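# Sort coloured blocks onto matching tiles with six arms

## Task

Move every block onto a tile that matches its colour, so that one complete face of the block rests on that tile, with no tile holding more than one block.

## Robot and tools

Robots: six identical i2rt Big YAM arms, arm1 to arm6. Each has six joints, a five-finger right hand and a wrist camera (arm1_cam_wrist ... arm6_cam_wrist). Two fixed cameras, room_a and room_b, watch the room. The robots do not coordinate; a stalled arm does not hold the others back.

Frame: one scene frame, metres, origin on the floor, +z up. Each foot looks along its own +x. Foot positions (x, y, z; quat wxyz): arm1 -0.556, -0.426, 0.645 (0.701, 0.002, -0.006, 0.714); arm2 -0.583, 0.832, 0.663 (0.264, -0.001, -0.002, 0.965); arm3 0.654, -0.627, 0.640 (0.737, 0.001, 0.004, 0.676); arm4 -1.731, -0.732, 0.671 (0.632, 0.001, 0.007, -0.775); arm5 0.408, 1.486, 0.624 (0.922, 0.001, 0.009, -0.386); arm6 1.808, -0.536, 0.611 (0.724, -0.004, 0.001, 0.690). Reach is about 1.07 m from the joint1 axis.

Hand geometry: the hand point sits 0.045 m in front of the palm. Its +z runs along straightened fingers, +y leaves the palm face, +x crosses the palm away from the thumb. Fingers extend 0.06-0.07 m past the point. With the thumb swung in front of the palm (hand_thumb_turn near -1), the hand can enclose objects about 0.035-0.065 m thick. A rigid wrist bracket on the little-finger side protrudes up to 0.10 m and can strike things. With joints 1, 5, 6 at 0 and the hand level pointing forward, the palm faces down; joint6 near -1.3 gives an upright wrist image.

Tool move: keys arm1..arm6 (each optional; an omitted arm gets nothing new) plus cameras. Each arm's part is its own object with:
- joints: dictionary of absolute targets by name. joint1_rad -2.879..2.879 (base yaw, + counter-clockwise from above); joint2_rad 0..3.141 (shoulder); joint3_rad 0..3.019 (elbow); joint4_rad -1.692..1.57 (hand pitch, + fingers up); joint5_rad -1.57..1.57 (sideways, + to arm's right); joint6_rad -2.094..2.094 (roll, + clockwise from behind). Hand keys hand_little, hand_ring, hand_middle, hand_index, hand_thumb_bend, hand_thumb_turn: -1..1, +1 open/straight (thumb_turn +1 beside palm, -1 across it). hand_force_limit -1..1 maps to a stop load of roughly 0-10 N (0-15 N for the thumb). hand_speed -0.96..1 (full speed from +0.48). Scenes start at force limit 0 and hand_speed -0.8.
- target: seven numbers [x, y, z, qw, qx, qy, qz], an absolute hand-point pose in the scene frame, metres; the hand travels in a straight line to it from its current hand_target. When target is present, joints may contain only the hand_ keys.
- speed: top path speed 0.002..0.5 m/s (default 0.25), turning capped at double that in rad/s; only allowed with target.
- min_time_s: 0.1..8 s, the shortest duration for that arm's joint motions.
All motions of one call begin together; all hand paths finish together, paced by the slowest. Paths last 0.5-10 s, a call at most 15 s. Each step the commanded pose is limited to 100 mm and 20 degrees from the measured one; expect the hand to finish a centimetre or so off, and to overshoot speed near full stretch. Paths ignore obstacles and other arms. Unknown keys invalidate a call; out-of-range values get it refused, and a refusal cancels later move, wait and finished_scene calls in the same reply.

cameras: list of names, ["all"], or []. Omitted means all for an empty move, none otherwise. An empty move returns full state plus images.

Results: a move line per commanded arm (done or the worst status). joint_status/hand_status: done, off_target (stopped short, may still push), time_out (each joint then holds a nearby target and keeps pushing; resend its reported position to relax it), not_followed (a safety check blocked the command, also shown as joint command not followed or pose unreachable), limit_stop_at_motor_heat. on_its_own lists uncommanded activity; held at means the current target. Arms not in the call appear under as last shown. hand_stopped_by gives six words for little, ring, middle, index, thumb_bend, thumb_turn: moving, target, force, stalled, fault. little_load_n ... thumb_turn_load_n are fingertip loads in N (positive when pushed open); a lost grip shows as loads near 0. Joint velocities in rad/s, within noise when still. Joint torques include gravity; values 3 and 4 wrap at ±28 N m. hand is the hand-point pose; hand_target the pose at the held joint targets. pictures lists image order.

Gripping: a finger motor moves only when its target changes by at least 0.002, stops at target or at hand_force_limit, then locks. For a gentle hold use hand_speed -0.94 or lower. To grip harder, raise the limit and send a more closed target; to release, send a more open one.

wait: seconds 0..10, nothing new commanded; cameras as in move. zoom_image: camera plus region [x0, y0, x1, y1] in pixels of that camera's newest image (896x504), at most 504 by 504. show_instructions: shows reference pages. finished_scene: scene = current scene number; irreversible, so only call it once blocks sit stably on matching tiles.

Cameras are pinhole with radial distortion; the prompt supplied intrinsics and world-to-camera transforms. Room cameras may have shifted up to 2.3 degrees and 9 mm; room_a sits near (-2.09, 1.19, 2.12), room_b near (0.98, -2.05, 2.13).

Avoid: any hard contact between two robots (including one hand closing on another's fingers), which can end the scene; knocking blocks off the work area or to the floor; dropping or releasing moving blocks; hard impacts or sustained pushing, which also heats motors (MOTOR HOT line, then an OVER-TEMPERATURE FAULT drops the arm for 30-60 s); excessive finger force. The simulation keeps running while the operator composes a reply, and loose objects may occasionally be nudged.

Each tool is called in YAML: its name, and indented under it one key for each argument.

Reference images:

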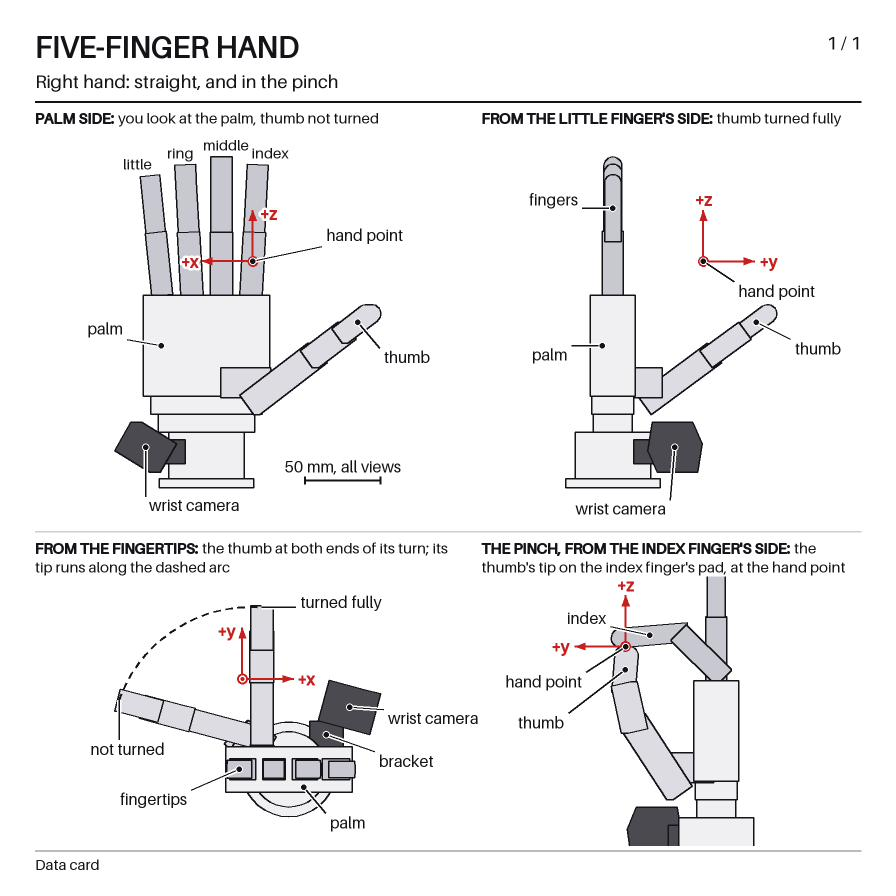

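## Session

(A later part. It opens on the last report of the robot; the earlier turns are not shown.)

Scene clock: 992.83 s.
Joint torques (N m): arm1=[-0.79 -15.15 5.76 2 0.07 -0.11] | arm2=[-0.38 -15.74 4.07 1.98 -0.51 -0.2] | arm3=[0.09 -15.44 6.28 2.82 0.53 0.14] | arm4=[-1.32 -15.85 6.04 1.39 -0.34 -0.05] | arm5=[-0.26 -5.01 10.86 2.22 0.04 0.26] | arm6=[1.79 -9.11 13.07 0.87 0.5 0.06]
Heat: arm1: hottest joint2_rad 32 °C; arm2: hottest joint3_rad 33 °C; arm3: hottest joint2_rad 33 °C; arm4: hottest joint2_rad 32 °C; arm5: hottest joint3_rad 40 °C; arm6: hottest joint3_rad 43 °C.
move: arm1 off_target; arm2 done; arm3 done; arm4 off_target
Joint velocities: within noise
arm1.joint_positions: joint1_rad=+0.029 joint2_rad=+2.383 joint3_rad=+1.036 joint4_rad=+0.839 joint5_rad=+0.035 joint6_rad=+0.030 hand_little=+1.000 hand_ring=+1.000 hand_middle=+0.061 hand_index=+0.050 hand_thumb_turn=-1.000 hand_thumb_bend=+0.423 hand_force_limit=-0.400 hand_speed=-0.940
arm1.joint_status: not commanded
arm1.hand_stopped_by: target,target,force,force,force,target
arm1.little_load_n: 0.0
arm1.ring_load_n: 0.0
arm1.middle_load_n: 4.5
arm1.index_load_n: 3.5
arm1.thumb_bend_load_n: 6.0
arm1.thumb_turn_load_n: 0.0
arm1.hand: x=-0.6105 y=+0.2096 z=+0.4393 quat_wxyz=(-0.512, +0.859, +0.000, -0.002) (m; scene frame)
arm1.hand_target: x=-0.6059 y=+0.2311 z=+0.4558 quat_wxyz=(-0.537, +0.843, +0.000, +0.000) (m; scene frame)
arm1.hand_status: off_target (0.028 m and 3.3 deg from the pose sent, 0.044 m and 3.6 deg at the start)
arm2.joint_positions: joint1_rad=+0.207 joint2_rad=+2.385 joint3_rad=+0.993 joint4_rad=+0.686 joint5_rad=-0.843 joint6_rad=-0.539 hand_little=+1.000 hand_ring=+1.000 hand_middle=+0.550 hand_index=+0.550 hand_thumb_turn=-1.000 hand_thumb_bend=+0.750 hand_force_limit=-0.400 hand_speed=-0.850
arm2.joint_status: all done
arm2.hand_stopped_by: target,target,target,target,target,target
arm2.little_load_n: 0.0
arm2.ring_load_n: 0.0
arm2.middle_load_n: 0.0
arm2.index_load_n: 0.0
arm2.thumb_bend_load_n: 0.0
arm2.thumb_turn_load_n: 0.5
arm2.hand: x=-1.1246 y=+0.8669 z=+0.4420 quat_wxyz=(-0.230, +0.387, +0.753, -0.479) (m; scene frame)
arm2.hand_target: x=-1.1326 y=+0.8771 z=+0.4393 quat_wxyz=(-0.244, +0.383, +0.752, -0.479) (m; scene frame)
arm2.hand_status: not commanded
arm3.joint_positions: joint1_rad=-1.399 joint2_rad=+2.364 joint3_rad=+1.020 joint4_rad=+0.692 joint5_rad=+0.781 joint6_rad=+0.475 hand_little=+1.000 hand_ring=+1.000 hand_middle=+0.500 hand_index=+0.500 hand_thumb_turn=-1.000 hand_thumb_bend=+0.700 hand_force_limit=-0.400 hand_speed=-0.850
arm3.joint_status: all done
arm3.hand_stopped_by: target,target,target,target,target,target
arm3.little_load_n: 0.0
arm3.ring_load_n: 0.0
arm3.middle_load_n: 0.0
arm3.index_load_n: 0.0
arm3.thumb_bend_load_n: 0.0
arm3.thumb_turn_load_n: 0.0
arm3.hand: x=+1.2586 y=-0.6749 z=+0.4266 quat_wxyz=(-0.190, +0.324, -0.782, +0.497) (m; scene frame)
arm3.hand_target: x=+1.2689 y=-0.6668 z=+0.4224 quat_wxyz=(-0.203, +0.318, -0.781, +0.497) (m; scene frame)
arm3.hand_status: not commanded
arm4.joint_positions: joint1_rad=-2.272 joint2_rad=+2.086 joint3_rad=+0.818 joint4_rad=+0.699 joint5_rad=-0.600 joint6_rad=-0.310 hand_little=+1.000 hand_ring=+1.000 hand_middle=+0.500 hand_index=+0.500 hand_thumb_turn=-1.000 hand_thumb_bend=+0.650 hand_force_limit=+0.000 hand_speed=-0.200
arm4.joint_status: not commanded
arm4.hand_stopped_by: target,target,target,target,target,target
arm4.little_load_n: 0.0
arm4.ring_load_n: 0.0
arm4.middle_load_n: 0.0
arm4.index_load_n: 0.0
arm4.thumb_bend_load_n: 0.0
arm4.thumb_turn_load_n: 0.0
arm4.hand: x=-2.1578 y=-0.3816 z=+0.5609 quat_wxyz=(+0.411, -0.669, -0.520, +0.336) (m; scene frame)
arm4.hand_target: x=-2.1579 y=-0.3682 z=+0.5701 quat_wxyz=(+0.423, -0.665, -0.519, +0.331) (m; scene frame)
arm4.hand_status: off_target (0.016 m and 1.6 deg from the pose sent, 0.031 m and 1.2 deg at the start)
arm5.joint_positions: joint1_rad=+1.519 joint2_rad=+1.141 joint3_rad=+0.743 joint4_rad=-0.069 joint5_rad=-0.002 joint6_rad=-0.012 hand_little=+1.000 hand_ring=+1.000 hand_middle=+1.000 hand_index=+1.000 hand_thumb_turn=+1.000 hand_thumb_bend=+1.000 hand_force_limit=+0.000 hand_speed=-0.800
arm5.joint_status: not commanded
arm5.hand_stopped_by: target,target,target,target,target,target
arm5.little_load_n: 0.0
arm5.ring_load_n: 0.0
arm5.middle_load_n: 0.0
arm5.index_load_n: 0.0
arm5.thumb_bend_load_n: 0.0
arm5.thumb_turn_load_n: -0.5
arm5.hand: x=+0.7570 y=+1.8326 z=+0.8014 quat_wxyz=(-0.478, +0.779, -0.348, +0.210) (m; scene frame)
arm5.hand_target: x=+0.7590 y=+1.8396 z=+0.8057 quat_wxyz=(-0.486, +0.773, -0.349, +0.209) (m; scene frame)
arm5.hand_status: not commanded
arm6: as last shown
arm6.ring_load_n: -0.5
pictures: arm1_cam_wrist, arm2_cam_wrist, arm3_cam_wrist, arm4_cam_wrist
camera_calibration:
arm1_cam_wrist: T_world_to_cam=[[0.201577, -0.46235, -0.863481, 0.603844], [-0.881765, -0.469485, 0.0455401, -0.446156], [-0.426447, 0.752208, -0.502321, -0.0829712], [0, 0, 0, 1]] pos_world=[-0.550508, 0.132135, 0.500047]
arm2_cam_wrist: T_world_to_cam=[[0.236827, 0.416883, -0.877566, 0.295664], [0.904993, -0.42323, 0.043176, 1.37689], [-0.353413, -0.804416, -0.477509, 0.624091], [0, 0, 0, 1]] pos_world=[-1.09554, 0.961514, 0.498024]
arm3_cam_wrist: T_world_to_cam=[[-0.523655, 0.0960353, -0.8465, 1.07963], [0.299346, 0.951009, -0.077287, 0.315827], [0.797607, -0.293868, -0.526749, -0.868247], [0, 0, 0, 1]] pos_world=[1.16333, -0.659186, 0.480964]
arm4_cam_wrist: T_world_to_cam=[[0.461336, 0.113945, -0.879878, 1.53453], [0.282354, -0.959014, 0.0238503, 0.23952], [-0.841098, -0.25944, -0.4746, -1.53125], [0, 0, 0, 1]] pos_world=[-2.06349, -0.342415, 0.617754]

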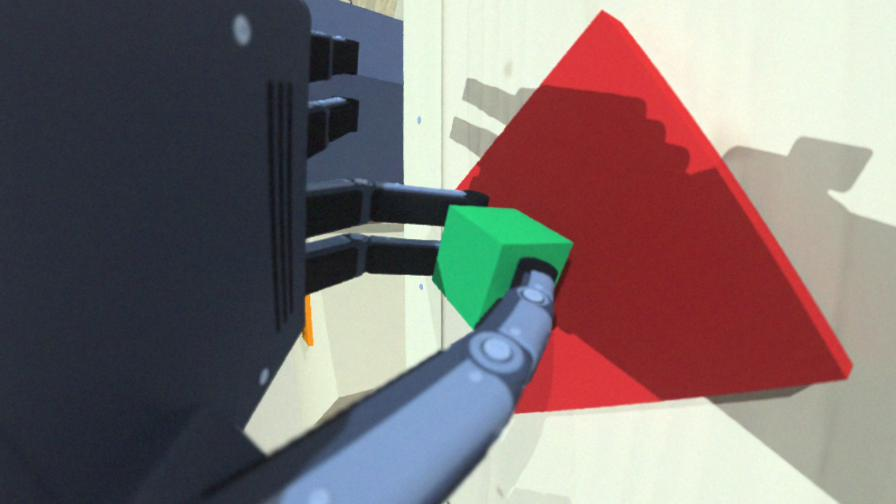

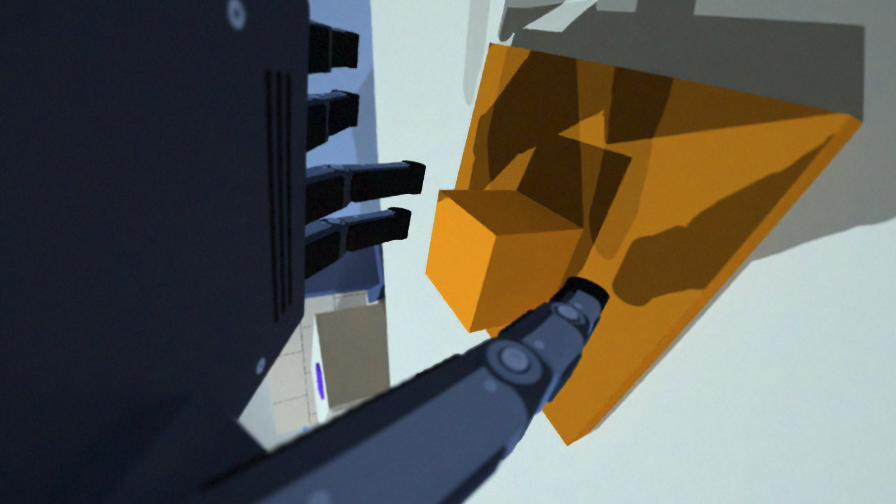

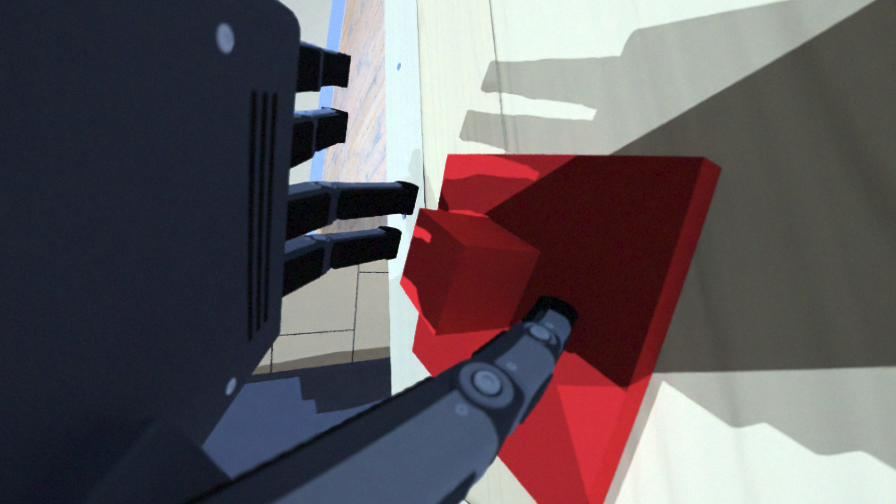

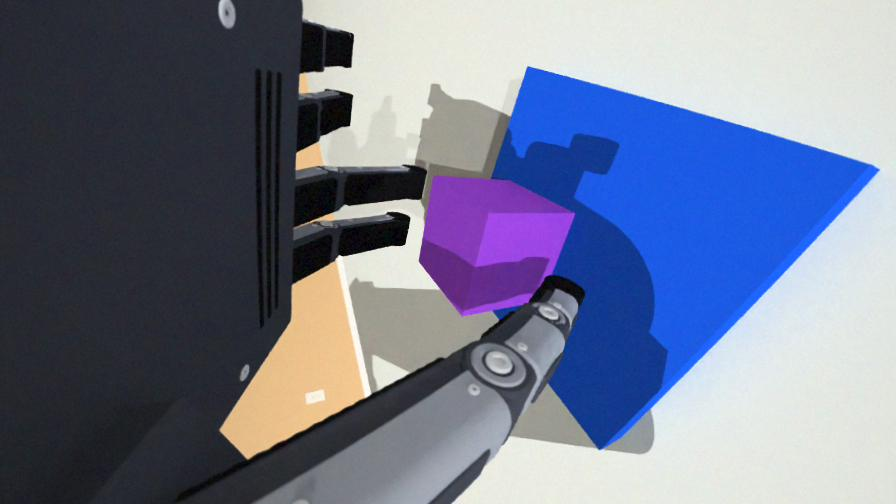

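move:
  arm1: {"target": [-0.606, 0.232, 0.450, 0.5373, -0.8434, 0.0, 0.0], "speed": 0.05}
  arm2: {"target": [-1.128, 0.872, 0.56, 0.2440, -0.3829, -0.7515, 0.4788], "speed": 0.15}
  arm3: {"target": [1.265, -0.667, 0.55, -0.2026, 0.3180, -0.7811, 0.4976], "speed": 0.15}
  arm4: {"joints": {"hand_index": -0.2, "hand_middle": -0.2, "hand_thumb_bend": 0.0, "hand_speed": -0.94, "hand_force_limit": -0.4}}
  cameras: ["arm1_cam_wrist", "arm2_cam_wrist", "arm3_cam_wrist", "arm4_cam_wrist"]

zoom_image:
  camera: "arm1_cam_wrist"
  region: [420, 180, 660, 410]

Scene clock: 1010.67 s.
Joint torques (N m): arm1=[-0.73 -14.97 5.76 2.06 0.07 -0.11] | arm2=[-0.44 -15.27 3.29 0.98 -0.32 -0.09] | arm3=[0.09 -18.61 5.11 1.87 0.58 0.14] | arm4=[-1.26 -15.33 6.05 1.48 -0.32 -0.07] | arm5=[-0.26 -4.89 10.84 2.26 0.05 0.24] | arm6=[1.49 -8.53 13.04 0.77 0.52 0.12]
Heat: arm1: hottest joint2_rad 31 °C; arm2: hottest joint3_rad 33 °C; arm3: hottest joint2_rad 33 °C; arm4: hottest joint2_rad 33 °C; arm5: hottest joint3_rad 40 °C; arm6: hottest joint3_rad 44 °C.
move: arm1 off_target; arm2 off_target; arm3 done; arm4 off_target
Joint velocities: within noise
arm1.joint_positions: joint1_rad=+0.029 joint2_rad=+2.392 joint3_rad=+1.042 joint4_rad=+0.845 joint5_rad=+0.035 joint6_rad=+0.030 hand_little=+1.000 hand_ring=+1.000 hand_middle=+0.061 hand_index=+0.050 hand_thumb_turn=-1.000 hand_thumb_bend=+0.423 hand_force_limit=-0.400 hand_speed=-0.940
arm1.joint_status: not commanded
arm1.hand_stopped_by: target,target,force,force,force,target
arm1.little_load_n: 0.0
arm1.ring_load_n: 0.0
arm1.middle_load_n: 4.0
arm1.index_load_n: 3.5
arm1.thumb_bend_load_n: 6.0
arm1.thumb_turn_load_n: -0.5
arm1.hand: x=-0.6106 y=+0.2105 z=+0.4365 quat_wxyz=(-0.513, +0.858, +0.000, -0.002) (m; scene frame)
arm1.hand_target: x=-0.6059 y=+0.2311 z=+0.4507 quat_wxyz=(-0.537, +0.843, +0.000, +0.000) (m; scene frame)
arm1.hand_status: off_target (0.026 m and 3.2 deg from the pose sent, 0.025 m and 3.3 deg at the start)
arm2.joint_positions: joint1_rad=+0.207 joint2_rad=+2.059 joint3_rad=+0.904 joint4_rad=+0.506 joint5_rad=-0.843 joint6_rad=-0.539 hand_little=+1.000 hand_ring=+1.000 hand_middle=+0.550 hand_index=+0.550 hand_thumb_turn=-1.000 hand_thumb_bend=+0.750 hand_force_limit=-0.400 hand_speed=-0.850
arm2.joint_status: not commanded
arm2.hand_stopped_by: target,target,target,target,target,target
arm2.little_load_n: 0.0
arm2.ring_load_n: 0.0
arm2.middle_load_n: 0.0
arm2.index_load_n: 0.0
arm2.thumb_bend_load_n: 0.0
arm2.thumb_turn_load_n: 0.0
arm2.hand: x=-1.1366 y=+0.8704 z=+0.5671 quat_wxyz=(-0.254, +0.372, +0.751, -0.482) (m; scene frame)
arm2.hand_target: x=-1.1280 y=+0.8720 z=+0.5601 quat_wxyz=(-0.244, +0.383, +0.751, -0.479) (m; scene frame)
arm2.hand_status: off_target (0.011 m and 1.7 deg from the pose sent, 0.118 m and 1.7 deg at the start)
arm3.joint_positions: joint1_rad=-1.399 joint2_rad=+2.063 joint3_rad=+0.947 joint4_rad=+0.480 joint5_rad=+0.781 joint6_rad=+0.475 hand_little=+1.000 hand_ring=+1.000 hand_middle=+0.500 hand_index=+0.500 hand_thumb_turn=-1.000 hand_thumb_bend=+0.700 hand_force_limit=-0.400 hand_speed=-0.850
arm3.joint_status: not commanded
arm3.hand_stopped_by: target,target,target,target,target,target
arm3.little_load_n: 0.0
arm3.ring_load_n: 0.0
arm3.middle_load_n: 0.0
arm3.index_load_n: 0.0
arm3.thumb_bend_load_n: 0.0
arm3.thumb_turn_load_n: 0.0
arm3.hand: x=+1.2659 y=-0.6739 z=+0.5431 quat_wxyz=(-0.196, +0.320, -0.781, +0.499) (m; scene frame)
arm3.hand_target: x=+1.2649 y=-0.6670 z=+0.5497 quat_wxyz=(-0.202, +0.318, -0.781, +0.498) (m; scene frame)
arm3.hand_status: done (0.010 m and 0.8 deg from the pose sent, 0.124 m and 1.6 deg at the start)
arm4.joint_positions: joint1_rad=-2.272 joint2_rad=+2.086 joint3_rad=+0.818 joint4_rad=+0.699 joint5_rad=-0.601 joint6_rad=-0.311 hand_little=+1.000 hand_ring=+1.000 hand_middle=+0.118 hand_index=+0.112 hand_thumb_turn=-1.000 hand_thumb_bend=+0.456 hand_force_limit=-0.400 hand_speed=-0.940
arm4.joint_status: hand_middle off_target (ended at +0.118, target -0.200); hand_index off_target (ended at +0.112, target -0.200); hand_thumb_bend off_target (ended at +0.456, target +0.000); the others done
arm4.hand_stopped_by: target,target,force,force,force,target
arm4.little_load_n: 0.0
arm4.ring_load_n: 0.0
arm4.middle_load_n: 2.5
arm4.index_load_n: 3.0
arm4.thumb_bend_load_n: 5.5
arm4.thumb_turn_load_n: -0.5
arm4.hand: x=-2.1579 y=-0.3818 z=+0.5609 quat_wxyz=(+0.411, -0.669, -0.520, +0.336) (m; scene frame)
arm4.hand_target: x=-2.1579 y=-0.3682 z=+0.5700 quat_wxyz=(+0.423, -0.665, -0.519, +0.331) (m; scene frame)
arm4.hand_status: not commanded
arm5, arm6: as last shown
arm5.thumb_turn_load_n: 0.0
arm6.ring_load_n: 0.0
pictures: arm1_cam_wrist, arm2_cam_wrist, arm3_cam_wrist, arm4_cam_wrist
camera_calibration:
arm1_cam_wrist: T_world_to_cam=[[0.201445, -0.460461, -0.86452, 0.601863], [-0.881749, -0.4696, 0.0446589, -0.445134], [-0.426543, 0.753293, -0.50061, -0.0862019], [0, 0, 0, 1]] pos_world=[-0.550508, 0.133035, 0.497049]
arm2_cam_wrist: T_world_to_cam=[[0.189323, 0.43299, -0.881292, 0.340938], [0.905894, -0.423293, -0.013361, 1.41695], [-0.37883, -0.795828, -0.472382, 0.643155], [0, 0, 0, 1]] pos_world=[-1.10451, 0.964004, 0.623213]
arm3_cam_wrist: T_world_to_cam=[[-0.509427, 0.0972496, -0.855001, 1.16931], [0.300546, 0.951129, -0.0708878, 0.316805], [0.806323, -0.293079, -0.513759, -0.829961], [0, 0, 0, 1]] pos_world=[1.16968, -0.658282, 0.595822]
arm4_cam_wrist: T_world_to_cam=[[0.460821, 0.114452, -0.880082, 1.53382], [0.283412, -0.958705, 0.0237213, 0.241822], [-0.841024, -0.260357, -0.474228, -1.53175], [0, 0, 0, 1]] pos_world=[-2.06359, -0.342514, 0.617753]

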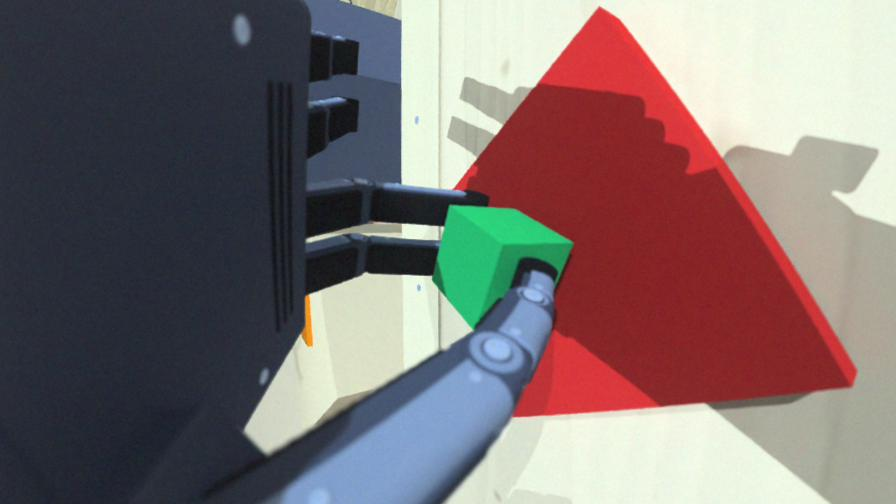

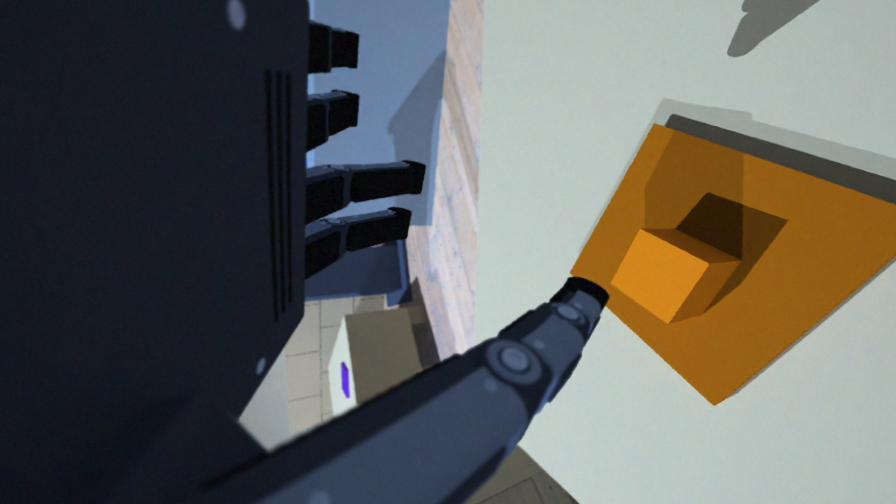

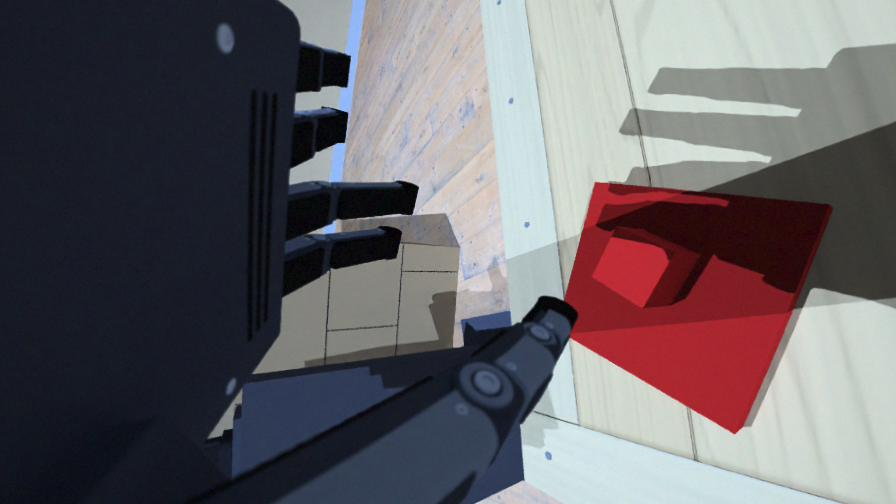

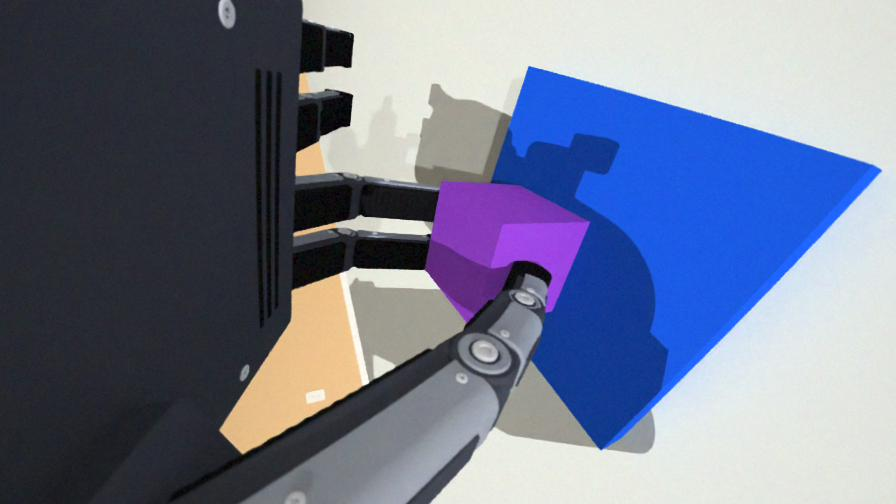

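Scaled by 2.100 from the camera's 896x504 image, which has a finer 1280x720 frame.

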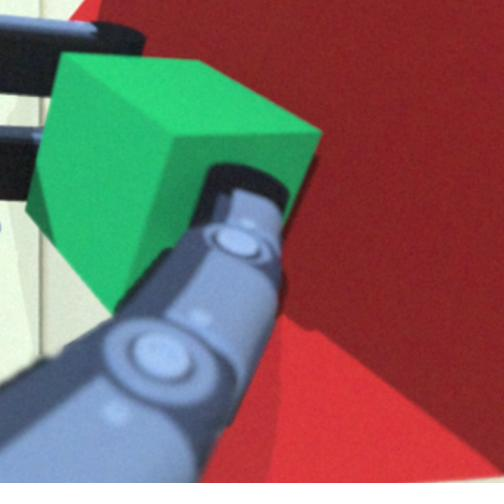

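move:
  arm1: {"target": [-0.606, 0.232, 0.4415, 0.5373, -0.8434, 0.0, 0.0], "speed": 0.05}
  arm2: {"joints": {"joint1_rad": 1.4, "joint2_rad": 1.6, "joint3_rad": 0.85, "joint4_rad": 0.3, "joint5_rad": 0, "joint6_rad": 0}, "min_time_s": 3}
  arm3: {"joints": {"joint1_rad": 0.086, "joint2_rad": 1.8}, "min_time_s": 3}
  arm4: {"target": [-2.1530, -0.3700, 0.78, 0.4234, -0.6646, -0.5192, 0.3308], "speed": 0.13}
  cameras: ["arm1_cam_wrist", "arm4_cam_wrist"]

zoom_image:
  camera: "arm1_cam_wrist"
  region: [420, 180, 660, 410]

Scene clock: 1087.57 s.
Joint torques (N m): arm1=[-0.73 -14.74 5.61 1.94 0.08 -0.11] | arm2=[1.44 -13.39 6.15 1.32 0.17 0.08] | arm3=[-0.26 -17.85 7.28 1.8 0.35 0.13] | arm4=[-1.44 -12.04 13.12 1.52 -0.43 -0.03] | arm5=[-0.5 -5.13 10.76 2.22 0.07 0.27] | arm6=[1.32 -8.94 13.15 0.91 0.53 0.09]
Heat: arm1: hottest joint2_rad 32 °C; arm2: hottest joint3_rad 33 °C; arm3: hottest joint2_rad 36 °C; arm4: hottest joint2_rad 33 °C; arm5: hottest joint3_rad 40 °C; arm6: hottest joint3_rad 44 °C.
move: arm1 off_target; arm2 done; arm3 done; arm4 off_target
Joint velocities: within noise
arm1.joint_positions: joint1_rad=+0.029 joint2_rad=+2.411 joint3_rad=+1.053 joint4_rad=+0.860 joint5_rad=+0.035 joint6_rad=+0.030 hand_little=+1.000 hand_ring=+1.000 hand_middle=+0.061 hand_index=+0.050 hand_thumb_turn=-1.000 hand_thumb_bend=+0.423 hand_force_limit=-0.400 hand_speed=-0.940
arm1.joint_status: not commanded
arm1.hand_stopped_by: target,target,force,force,force,target
arm1.little_load_n: 0.0
arm1.ring_load_n: 0.0
arm1.middle_load_n: 4.5
arm1.index_load_n: 3.5
arm1.thumb_bend_load_n: 5.5
arm1.thumb_turn_load_n: -0.5
arm1.hand: x=-0.6106 y=+0.2131 z=+0.4314 quat_wxyz=(-0.517, +0.856, +0.000, -0.002) (m; scene frame)
arm1.hand_target: x=-0.6059 y=+0.2313 z=+0.4421 quat_wxyz=(-0.537, +0.843, +0.000, +0.000) (m; scene frame)
arm1.hand_status: off_target (0.022 m and 2.8 deg from the pose sent, 0.023 m and 3.2 deg at the start)
arm2.joint_positions: joint1_rad=+1.394 joint2_rad=+1.600 joint3_rad=+0.864 joint4_rad=+0.317 joint5_rad=-0.003 joint6_rad=-0.010 hand_little=+1.000 hand_ring=+1.000 hand_middle=+0.550 hand_index=+0.550 hand_thumb_turn=-1.000 hand_thumb_bend=+0.750 hand_force_limit=-0.400 hand_speed=-0.850
arm2.joint_status: all done
arm2.hand_stopped_by: target,target,target,target,target,target
arm2.little_load_n: 0.0
arm2.ring_load_n: 0.0
arm2.middle_load_n: 0.0
arm2.index_load_n: 0.0
arm2.thumb_bend_load_n: 0.0
arm2.thumb_turn_load_n: 0.0
arm2.hand: x=-0.9537 y=+0.3535 z=+0.7468 quat_wxyz=(-0.190, +0.287, +0.789, -0.508) (m; scene frame)
arm2.hand_target: x=-0.9451 y=+0.3577 z=+0.7367 quat_wxyz=(-0.183, +0.292, +0.796, -0.497) (m; scene frame)
arm2.hand_status: not commanded
arm3.joint_positions: joint1_rad=+0.087 joint2_rad=+1.822 joint3_rad=+0.947 joint4_rad=+0.480 joint5_rad=+0.782 joint6_rad=+0.475 hand_little=+1.000 hand_ring=+1.000 hand_middle=+0.500 hand_index=+0.500 hand_thumb_turn=-1.000 hand_thumb_bend=+0.700 hand_force_limit=-0.400 hand_speed=-0.850
arm3.joint_status: all done
arm3.hand_stopped_by: target,target,target,target,target,target
arm3.little_load_n: 0.0
arm3.ring_load_n: 0.0
arm3.middle_load_n: 0.0
arm3.index_load_n: -0.5
arm3.thumb_bend_load_n: 0.0
arm3.thumb_turn_load_n: 0.0
arm3.hand: x=+0.7525 y=+0.0155 z=+0.6900 quat_wxyz=(-0.570, +0.700, -0.388, +0.186) (m; scene frame)
arm3.hand_target: x=+0.7531 y=+0.0128 z=+0.6987 quat_wxyz=(-0.573, +0.696, -0.394, +0.181) (m; scene frame)
arm3.hand_status: not commanded
arm4.joint_positions: joint1_rad=-2.280 joint2_rad=+1.559 joint3_rad=+0.852 joint4_rad=+0.105 joint5_rad=-0.604 joint6_rad=-0.316 hand_little=+1.000 hand_ring=+1.000 hand_middle=+0.118 hand_index=+0.112 hand_thumb_turn=-1.000 hand_thumb_bend=+0.456 hand_force_limit=-0.400 hand_speed=-0.940
arm4.joint_status: not commanded
arm4.hand_stopped_by: target,target,force,force,force,target
arm4.little_load_n: 0.0
arm4.ring_load_n: 0.0
arm4.middle_load_n: 2.0
arm4.index_load_n: 3.0
arm4.thumb_bend_load_n: 5.5
arm4.thumb_turn_load_n: -0.5
arm4.hand: x=-2.1468 y=-0.3907 z=+0.7556 quat_wxyz=(+0.399, -0.677, -0.519, +0.335) (m; scene frame)
arm4.hand_target: x=-2.1522 y=-0.3709 z=+0.7803 quat_wxyz=(+0.423, -0.665, -0.519, +0.331) (m; scene frame)
arm4.hand_status: off_target (0.033 m and 3.2 deg from the pose sent, 0.219 m and 1.6 deg at the start)
arm5, arm6: as last shown
arm6.little_load_n: -0.5
arm6.middle_load_n: 3.5
pictures: arm1_cam_wrist, arm4_cam_wrist
camera_calibration:
arm1_cam_wrist: T_world_to_cam=[[0.201134, -0.453504, -0.868262, 0.598567], [-0.881721, -0.469967, 0.0412181, -0.442223], [-0.426747, 0.757274, -0.494391, -0.0944316], [0, 0, 0, 1]] pos_world=[-0.550608, 0.135133, 0.491254]
arm4_cam_wrist: T_world_to_cam=[[0.478587, 0.0939931, -0.872995, 1.7258], [0.280912, -0.958387, 0.0508128, 0.199824], [-0.831891, -0.269553, -0.485076, -1.40817], [0, 0, 0, 1]] pos_world=[-2.05352, -0.350281, 0.813388]

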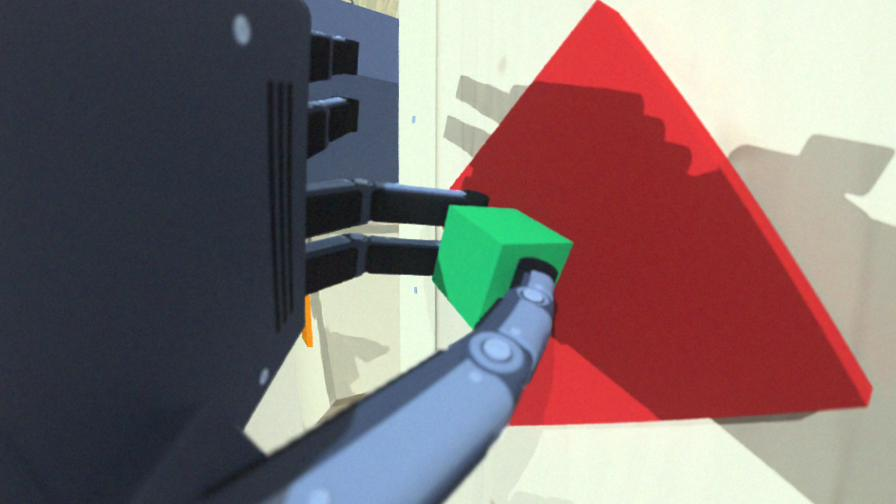

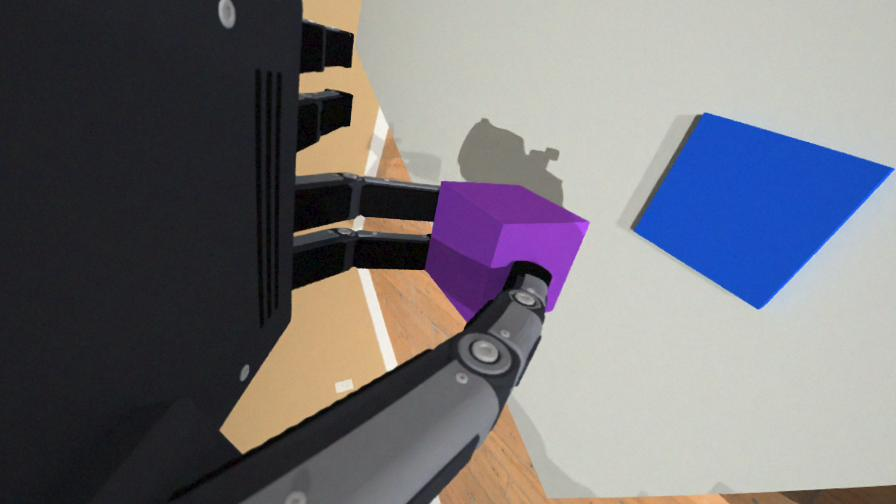

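Scaled by 2.100 from the camera's 896x504 image, which has a finer 1280x720 frame.

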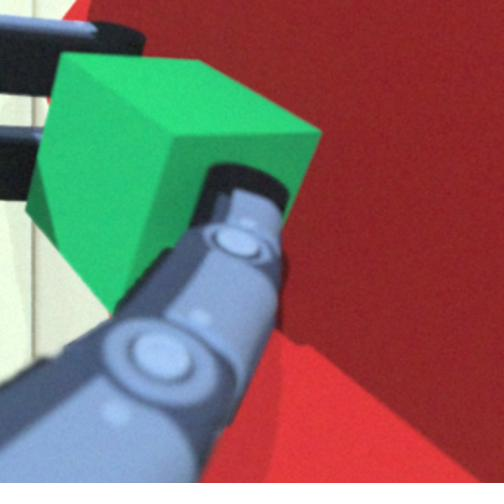

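move:
  arm1: {"target": [-0.606, 0.232, 0.4365, 0.5373, -0.8434, 0.0, 0.0], "speed": 0.05}
  arm4: {"joints": {"joint1_rad": 1.82, "joint2_rad": 1.2, "joint3_rad": 0.8, "joint4_rad": -0.1}, "min_time_s": 5.5}
  arm6: {"joints": {"joint1_rad": 2.29}, "min_time_s": 3}
  cameras: ["arm1_cam_wrist", "arm4_cam_wrist", "arm6_cam_wrist"]

Scene clock: 1117.83 s.
Joint torques (N m): arm1=[-0.62 -14.21 5.52 1.8 0.08 -0.11] | arm2=[2.14 -13.45 6.28 1.14 0.18 -0.04] | arm3=[-1.32 -17.08 7.35 2 0.37 0.13] | arm4=[-0.03 -9.11 10.33 1.44 -0.29 -0.04] | arm5=[-0.38 -4.95 10.88 2.21 0.06 0.24] | arm6=[1.49 -8.23 13.27 0.79 0.53 0.09]
Heat: arm1: hottest joint2_rad 32 °C; arm2: hottest joint3_rad 34 °C; arm3: hottest joint2_rad 34 °C; arm4: hottest joint3_rad 35 °C; arm5: hottest joint3_rad 40 °C; arm6: hottest joint3_rad 45 °C.
move: arm1 moving; arm4 done; arm6 done
Joint velocities: arm1=[within noise] | arm2=[within noise] | arm3=[within noise] | arm4=[0.298 -0.054 -0.007 -0.017 0.007 -0.081] | arm5=[within noise] | arm6=[within noise]
arm1.joint_positions: joint1_rad=+0.029 joint2_rad=+2.418 joint3_rad=+1.061 joint4_rad=+0.871 joint5_rad=+0.035 joint6_rad=+0.030 hand_little=+1.000 hand_ring=+1.000 hand_middle=+0.061 hand_index=+0.050 hand_thumb_turn=-1.000 hand_thumb_bend=+0.423 hand_force_limit=-0.400 hand_speed=-0.940
arm1.joint_status: not commanded
arm1.hand_stopped_by: target,target,force,force,force,target
arm1.little_load_n: 0.0
arm1.ring_load_n: 0.0
arm1.middle_load_n: 4.5
arm1.index_load_n: 4.0
arm1.thumb_bend_load_n: 5.0
arm1.thumb_turn_load_n: -0.5
arm1.hand: x=-0.6108 y=+0.2167 z=+0.4313 quat_wxyz=(-0.522, +0.853, +0.000, -0.003) (m; scene frame)
arm1.hand_target: x=-0.6059 y=+0.2313 z=+0.4369 quat_wxyz=(-0.537, +0.844, +0.000, +0.000) (m; scene frame)
arm1.hand_status: moving (0.017 m and 2.1 deg from the pose sent, 0.020 m and 2.8 deg at the start)
arm2, arm3, arm5: as last shown
arm2.middle_load_n: -0.5
arm2.hand: x=-0.9537 y=+0.3534 z=+0.7468 quat_wxyz=(-0.190, +0.287, +0.789, -0.508) (m; scene frame)
arm3.index_load_n: 0.0
arm4.joint_positions: joint1_rad=+1.796 joint2_rad=+1.221 joint3_rad=+0.806 joint4_rad=-0.092 joint5_rad=-0.608 joint6_rad=-0.318 hand_little=+1.000 hand_ring=+1.000 hand_middle=+0.118 hand_index=+0.112 hand_thumb_turn=-1.000 hand_thumb_bend=+0.456 hand_force_limit=-0.400 hand_speed=-0.940
arm4.joint_status: all done
arm4.hand_stopped_by: target,target,force,force,force,target
arm4.little_load_n: -0.5
arm4.ring_load_n: 0.0
arm4.middle_load_n: 2.5
arm4.index_load_n: 3.0
arm4.thumb_bend_load_n: 5.5
arm4.thumb_turn_load_n: -0.5
arm4.hand: x=-1.2609 y=-0.6045 z=+0.8559 quat_wxyz=(-0.499, +0.757, -0.354, +0.230) (m; scene frame)
arm4.hand_target: x=-1.2683 y=-0.5941 z=+0.8604 quat_wxyz=(-0.502, +0.762, -0.339, +0.230) (m; scene frame)
arm4.hand_status: not commanded
arm6.joint_positions: joint1_rad=+2.282 joint2_rad=+1.181 joint3_rad=+0.776 joint4_rad=-0.377 joint5_rad=+0.763 joint6_rad=+0.544 hand_little=+1.000 hand_ring=+1.000 hand_middle=+0.190 hand_index=+0.189 hand_thumb_turn=-1.000 hand_thumb_bend=+0.545 hand_force_limit=-0.300 hand_speed=-0.940
arm6.joint_status: all done
arm6.hand_stopped_by: target,target,force,force,force,target
arm6.little_load_n: 0.0
arm6.ring_load_n: 0.0
arm6.middle_load_n: 4.0
arm6.index_load_n: 3.0
arm6.thumb_bend_load_n: 8.5
arm6.thumb_turn_load_n: 0.0
arm6.hand: x=+1.3984 y=-0.7372 z=+0.7630 quat_wxyz=(-0.399, +0.678, +0.546, -0.289) (m; scene frame)
arm6.hand_target: x=+1.3864 y=-0.7507 z=+0.7962 quat_wxyz=(-0.398, +0.676, +0.533, -0.317) (m; scene frame)
arm6.hand_status: not commanded
pictures: arm1_cam_wrist, arm4_cam_wrist, arm6_cam_wrist
camera_calibration:
arm1_cam_wrist: T_world_to_cam=[[0.20071, -0.443869, -0.873325, 0.600002], [-0.881666, -0.470461, 0.0364855, -0.438443], [-0.42706, 0.762658, -0.48577, -0.102376], [0, 0, 0, 1]] pos_world=[-0.550708, 0.13813, 0.490262]
arm4_cam_wrist: T_world_to_cam=[[-0.141536, -0.425792, -0.893683, 0.331123], [-0.939894, 0.34119, -0.0137039, -0.957561], [0.310751, 0.838028, -0.44849, 1.39868], [0, 0, 0, 1]] pos_world=[-1.28778, -0.704431, 0.910089]
arm6_cam_wrist: T_world_to_cam=[[0.539286, 0.231103, -0.809792, 0.0328388], [0.442159, -0.896101, 0.0387241, -1.32126], [-0.716706, -0.37894, -0.585438, 1.28572], [0, 0, 0, 1]] pos_world=[1.48798, -0.704361, 0.830466]

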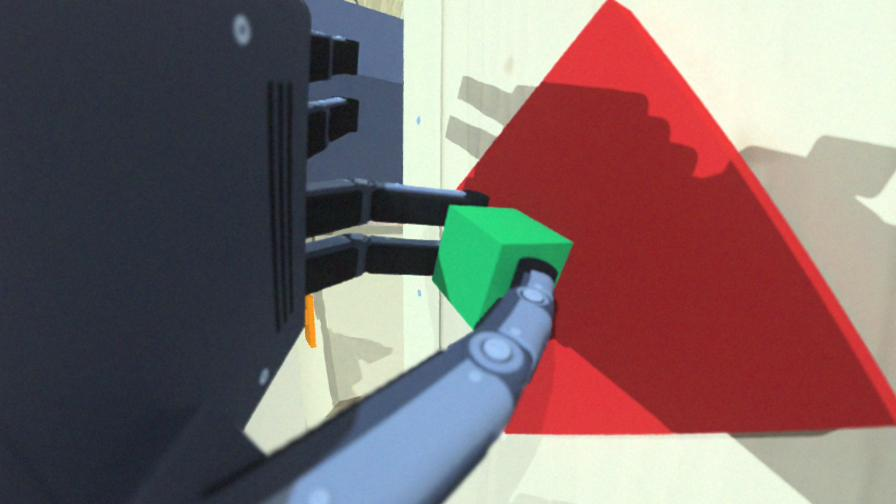

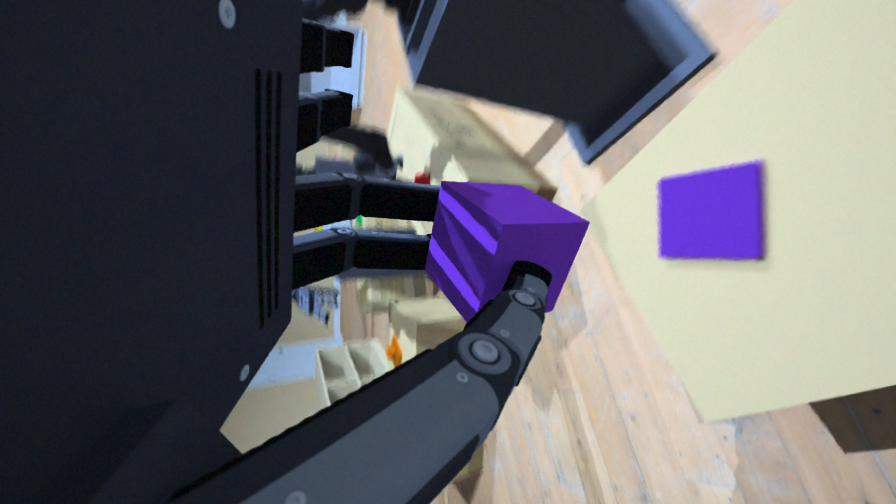

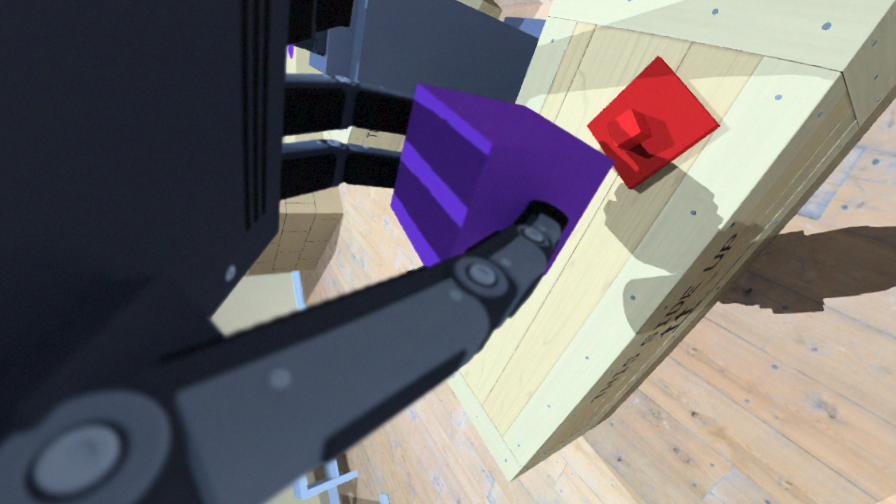

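move:
  arm1: {"joints": {"hand_index": 0.55, "hand_middle": 0.55, "hand_thumb_bend": 0.7, "hand_speed": -0.85}}
  arm4: {"target": [-1.1846, -0.5787, 0.52, 0.4849, -0.7612, 0.3631, -0.2313], "speed": 0.15}
  arm6: {"target": [1.2453, -0.8161, 0.50, 0.4031, -0.6708, -0.5336, 0.3206], "speed": 0.15}
  cameras: ["arm1_cam_wrist", "arm4_cam_wrist", "arm6_cam_wrist"]

Scene clock: 1171.90 s.
Joint torques (N m): arm1=[-0.79 -15.09 5.44 1.83 0.08 -0.11] | arm2=[1.2 -12.92 6.02 1.24 0.22 0] | arm3=[-0.15 -17.55 7.3 2 0.33 0.08] | arm4=[1.08 -12.92 6.05 2.5 -0.21 0.19] | arm5=[-0.44 -5.36 10.84 2.19 0.04 0.25] | arm6=[-0.44 -14.74 7.71 1.91 0.32 0.02]
Heat: arm1: hottest joint2_rad 34 °C; arm2: hottest joint3_rad 35 °C; arm3: hottest joint2_rad 34 °C; arm4: hottest joint3_rad 35 °C; arm5: hottest joint3_rad 40 °C; arm6: hottest joint3_rad 45 °C.
move: arm1 done; arm4 off_target; arm6 off_target
Joint velocities: within noise
arm1.joint_positions: joint1_rad=+0.029 joint2_rad=+2.428 joint3_rad=+1.061 joint4_rad=+0.871 joint5_rad=+0.035 joint6_rad=+0.030 hand_little=+1.000 hand_ring=+1.000 hand_middle=+0.550 hand_index=+0.550 hand_thumb_turn=-1.000 hand_thumb_bend=+0.700 hand_force_limit=-0.400 hand_speed=-0.850
arm1.joint_status: all done
arm1.hand_stopped_by: target,target,target,target,target,target
arm1.little_load_n: 0.0
arm1.ring_load_n: 0.0
arm1.middle_load_n: 0.0
arm1.index_load_n: 0.0
arm1.thumb_bend_load_n: 0.0
arm1.thumb_turn_load_n: 0.0
arm1.hand: x=-0.6106 y=+0.2134 z=+0.4253 quat_wxyz=(-0.518, +0.856, +0.000, -0.002) (m; scene frame)
arm1.hand_target: x=-0.6059 y=+0.2314 z=+0.4369 quat_wxyz=(-0.537, +0.843, +0.000, +0.000) (m; scene frame)
arm1.hand_status: not commanded
arm2, arm3, arm5: as last shown
arm2.middle_load_n: 0.0
arm4.joint_positions: joint1_rad=+1.836 joint2_rad=+2.172 joint3_rad=+0.833 joint4_rad=+0.810 joint5_rad=-0.535 joint6_rad=-0.310 hand_little=+1.000 hand_ring=+1.000 hand_middle=+0.118 hand_index=+0.112 hand_thumb_turn=-1.000 hand_thumb_bend=+0.456 hand_force_limit=-0.400 hand_speed=-0.940
arm4.joint_status: not commanded
arm4.hand_stopped_by: target,target,force,force,force,target
arm4.little_load_n: 0.0
arm4.ring_load_n: 0.0
arm4.middle_load_n: 2.0
arm4.index_load_n: 3.0
arm4.thumb_bend_load_n: 5.5
arm4.thumb_turn_load_n: -0.5
arm4.hand: x=-1.1909 y=-0.5878 z=+0.5247 quat_wxyz=(-0.479, +0.763, -0.366, +0.233) (m; scene frame)
arm4.hand_target: x=-1.1850 y=-0.5789 z=+0.5202 quat_wxyz=(-0.485, +0.761, -0.363, +0.231) (m; scene frame)
arm4.hand_status: off_target (0.012 m and 0.8 deg from the pose sent, 0.345 m and 2.0 deg at the start)
arm5.ring_load_n: 0.5
arm6.joint_positions: joint1_rad=+2.227 joint2_rad=+2.090 joint3_rad=+0.963 joint4_rad=+0.431 joint5_rad=+0.711 joint6_rad=+0.470 hand_little=+1.000 hand_ring=+1.000 hand_middle=+0.190 hand_index=+0.189 hand_thumb_turn=-1.000 hand_thumb_bend=+0.545 hand_force_limit=-0.300 hand_speed=-0.940
arm6.joint_status: not commanded
arm6.hand_stopped_by: target,target,force,force,force,target
arm6.little_load_n: 0.0
arm6.ring_load_n: 0.0
arm6.middle_load_n: 4.0
arm6.index_load_n: 3.0
arm6.thumb_bend_load_n: 9.0
arm6.thumb_turn_load_n: 0.5
arm6.hand: x=+1.2641 y=-0.8122 z=+0.4968 quat_wxyz=(-0.399, +0.671, +0.543, -0.309) (m; scene frame)
arm6.hand_target: x=+1.2459 y=-0.8156 z=+0.5006 quat_wxyz=(-0.403, +0.671, +0.534, -0.321) (m; scene frame)
arm6.hand_status: off_target (0.019 m and 1.8 deg from the pose sent, 0.314 m and 4.0 deg at the start)
pictures: arm1_cam_wrist, arm4_cam_wrist, arm6_cam_wrist
camera_calibration:
arm1_cam_wrist: T_world_to_cam=[[0.201124, -0.452124, -0.868984, 0.593413], [-0.881725, -0.470025, 0.0404771, -0.441421], [-0.426745, 0.758064, -0.493182, -0.0982962], [0, 0, 0, 1]] pos_world=[-0.550508, 0.135332, 0.485056]
arm4_cam_wrist: T_world_to_cam=[[-0.175798, -0.449824, -0.875645, -0.0122839], [-0.930965, 0.365107, -0.000653356, -0.884109], [0.319998, 0.81508, -0.482955, 1.23009], [0, 0, 0, 1]] pos_world=[-1.21886, -0.685353, 0.582745]
arm6_cam_wrist: T_world_to_cam=[[0.507558, 0.227021, -0.831171, -0.0454479], [0.460672, -0.886708, 0.0391213, -1.33482], [-0.728125, -0.402754, -0.554638, 0.984896], [0, 0, 0, 1]] pos_world=[1.35511, -0.776609, 0.560706]

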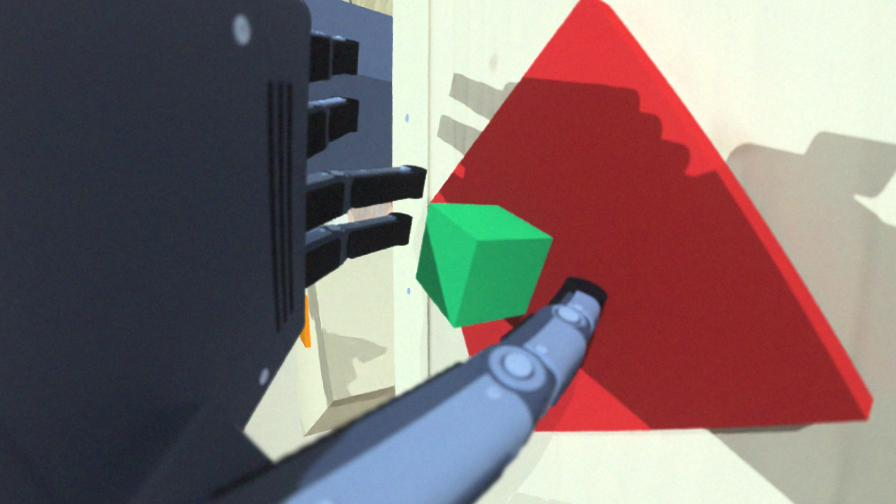

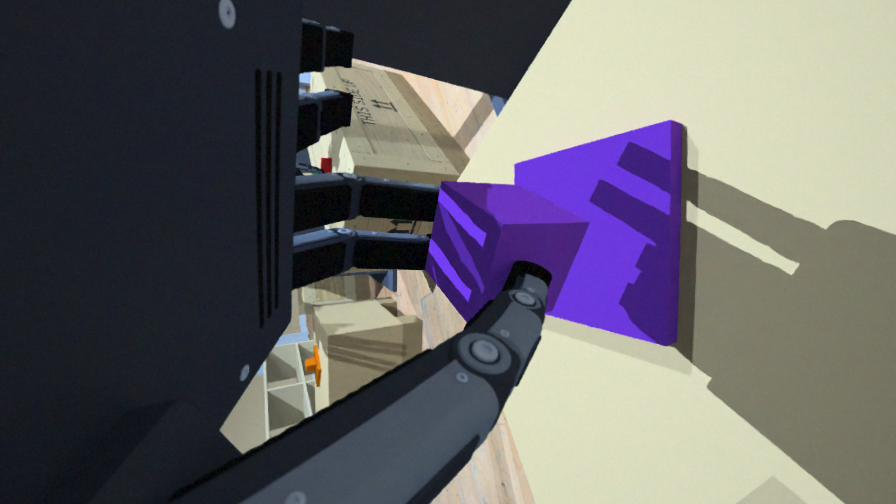

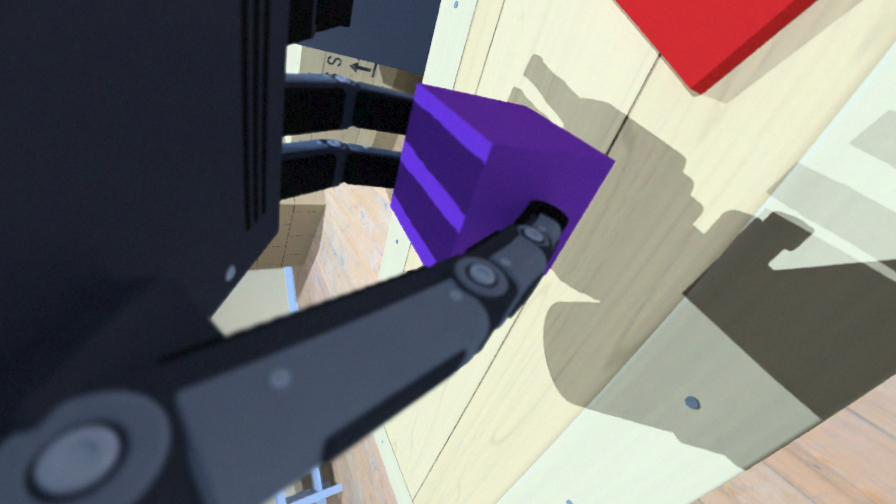

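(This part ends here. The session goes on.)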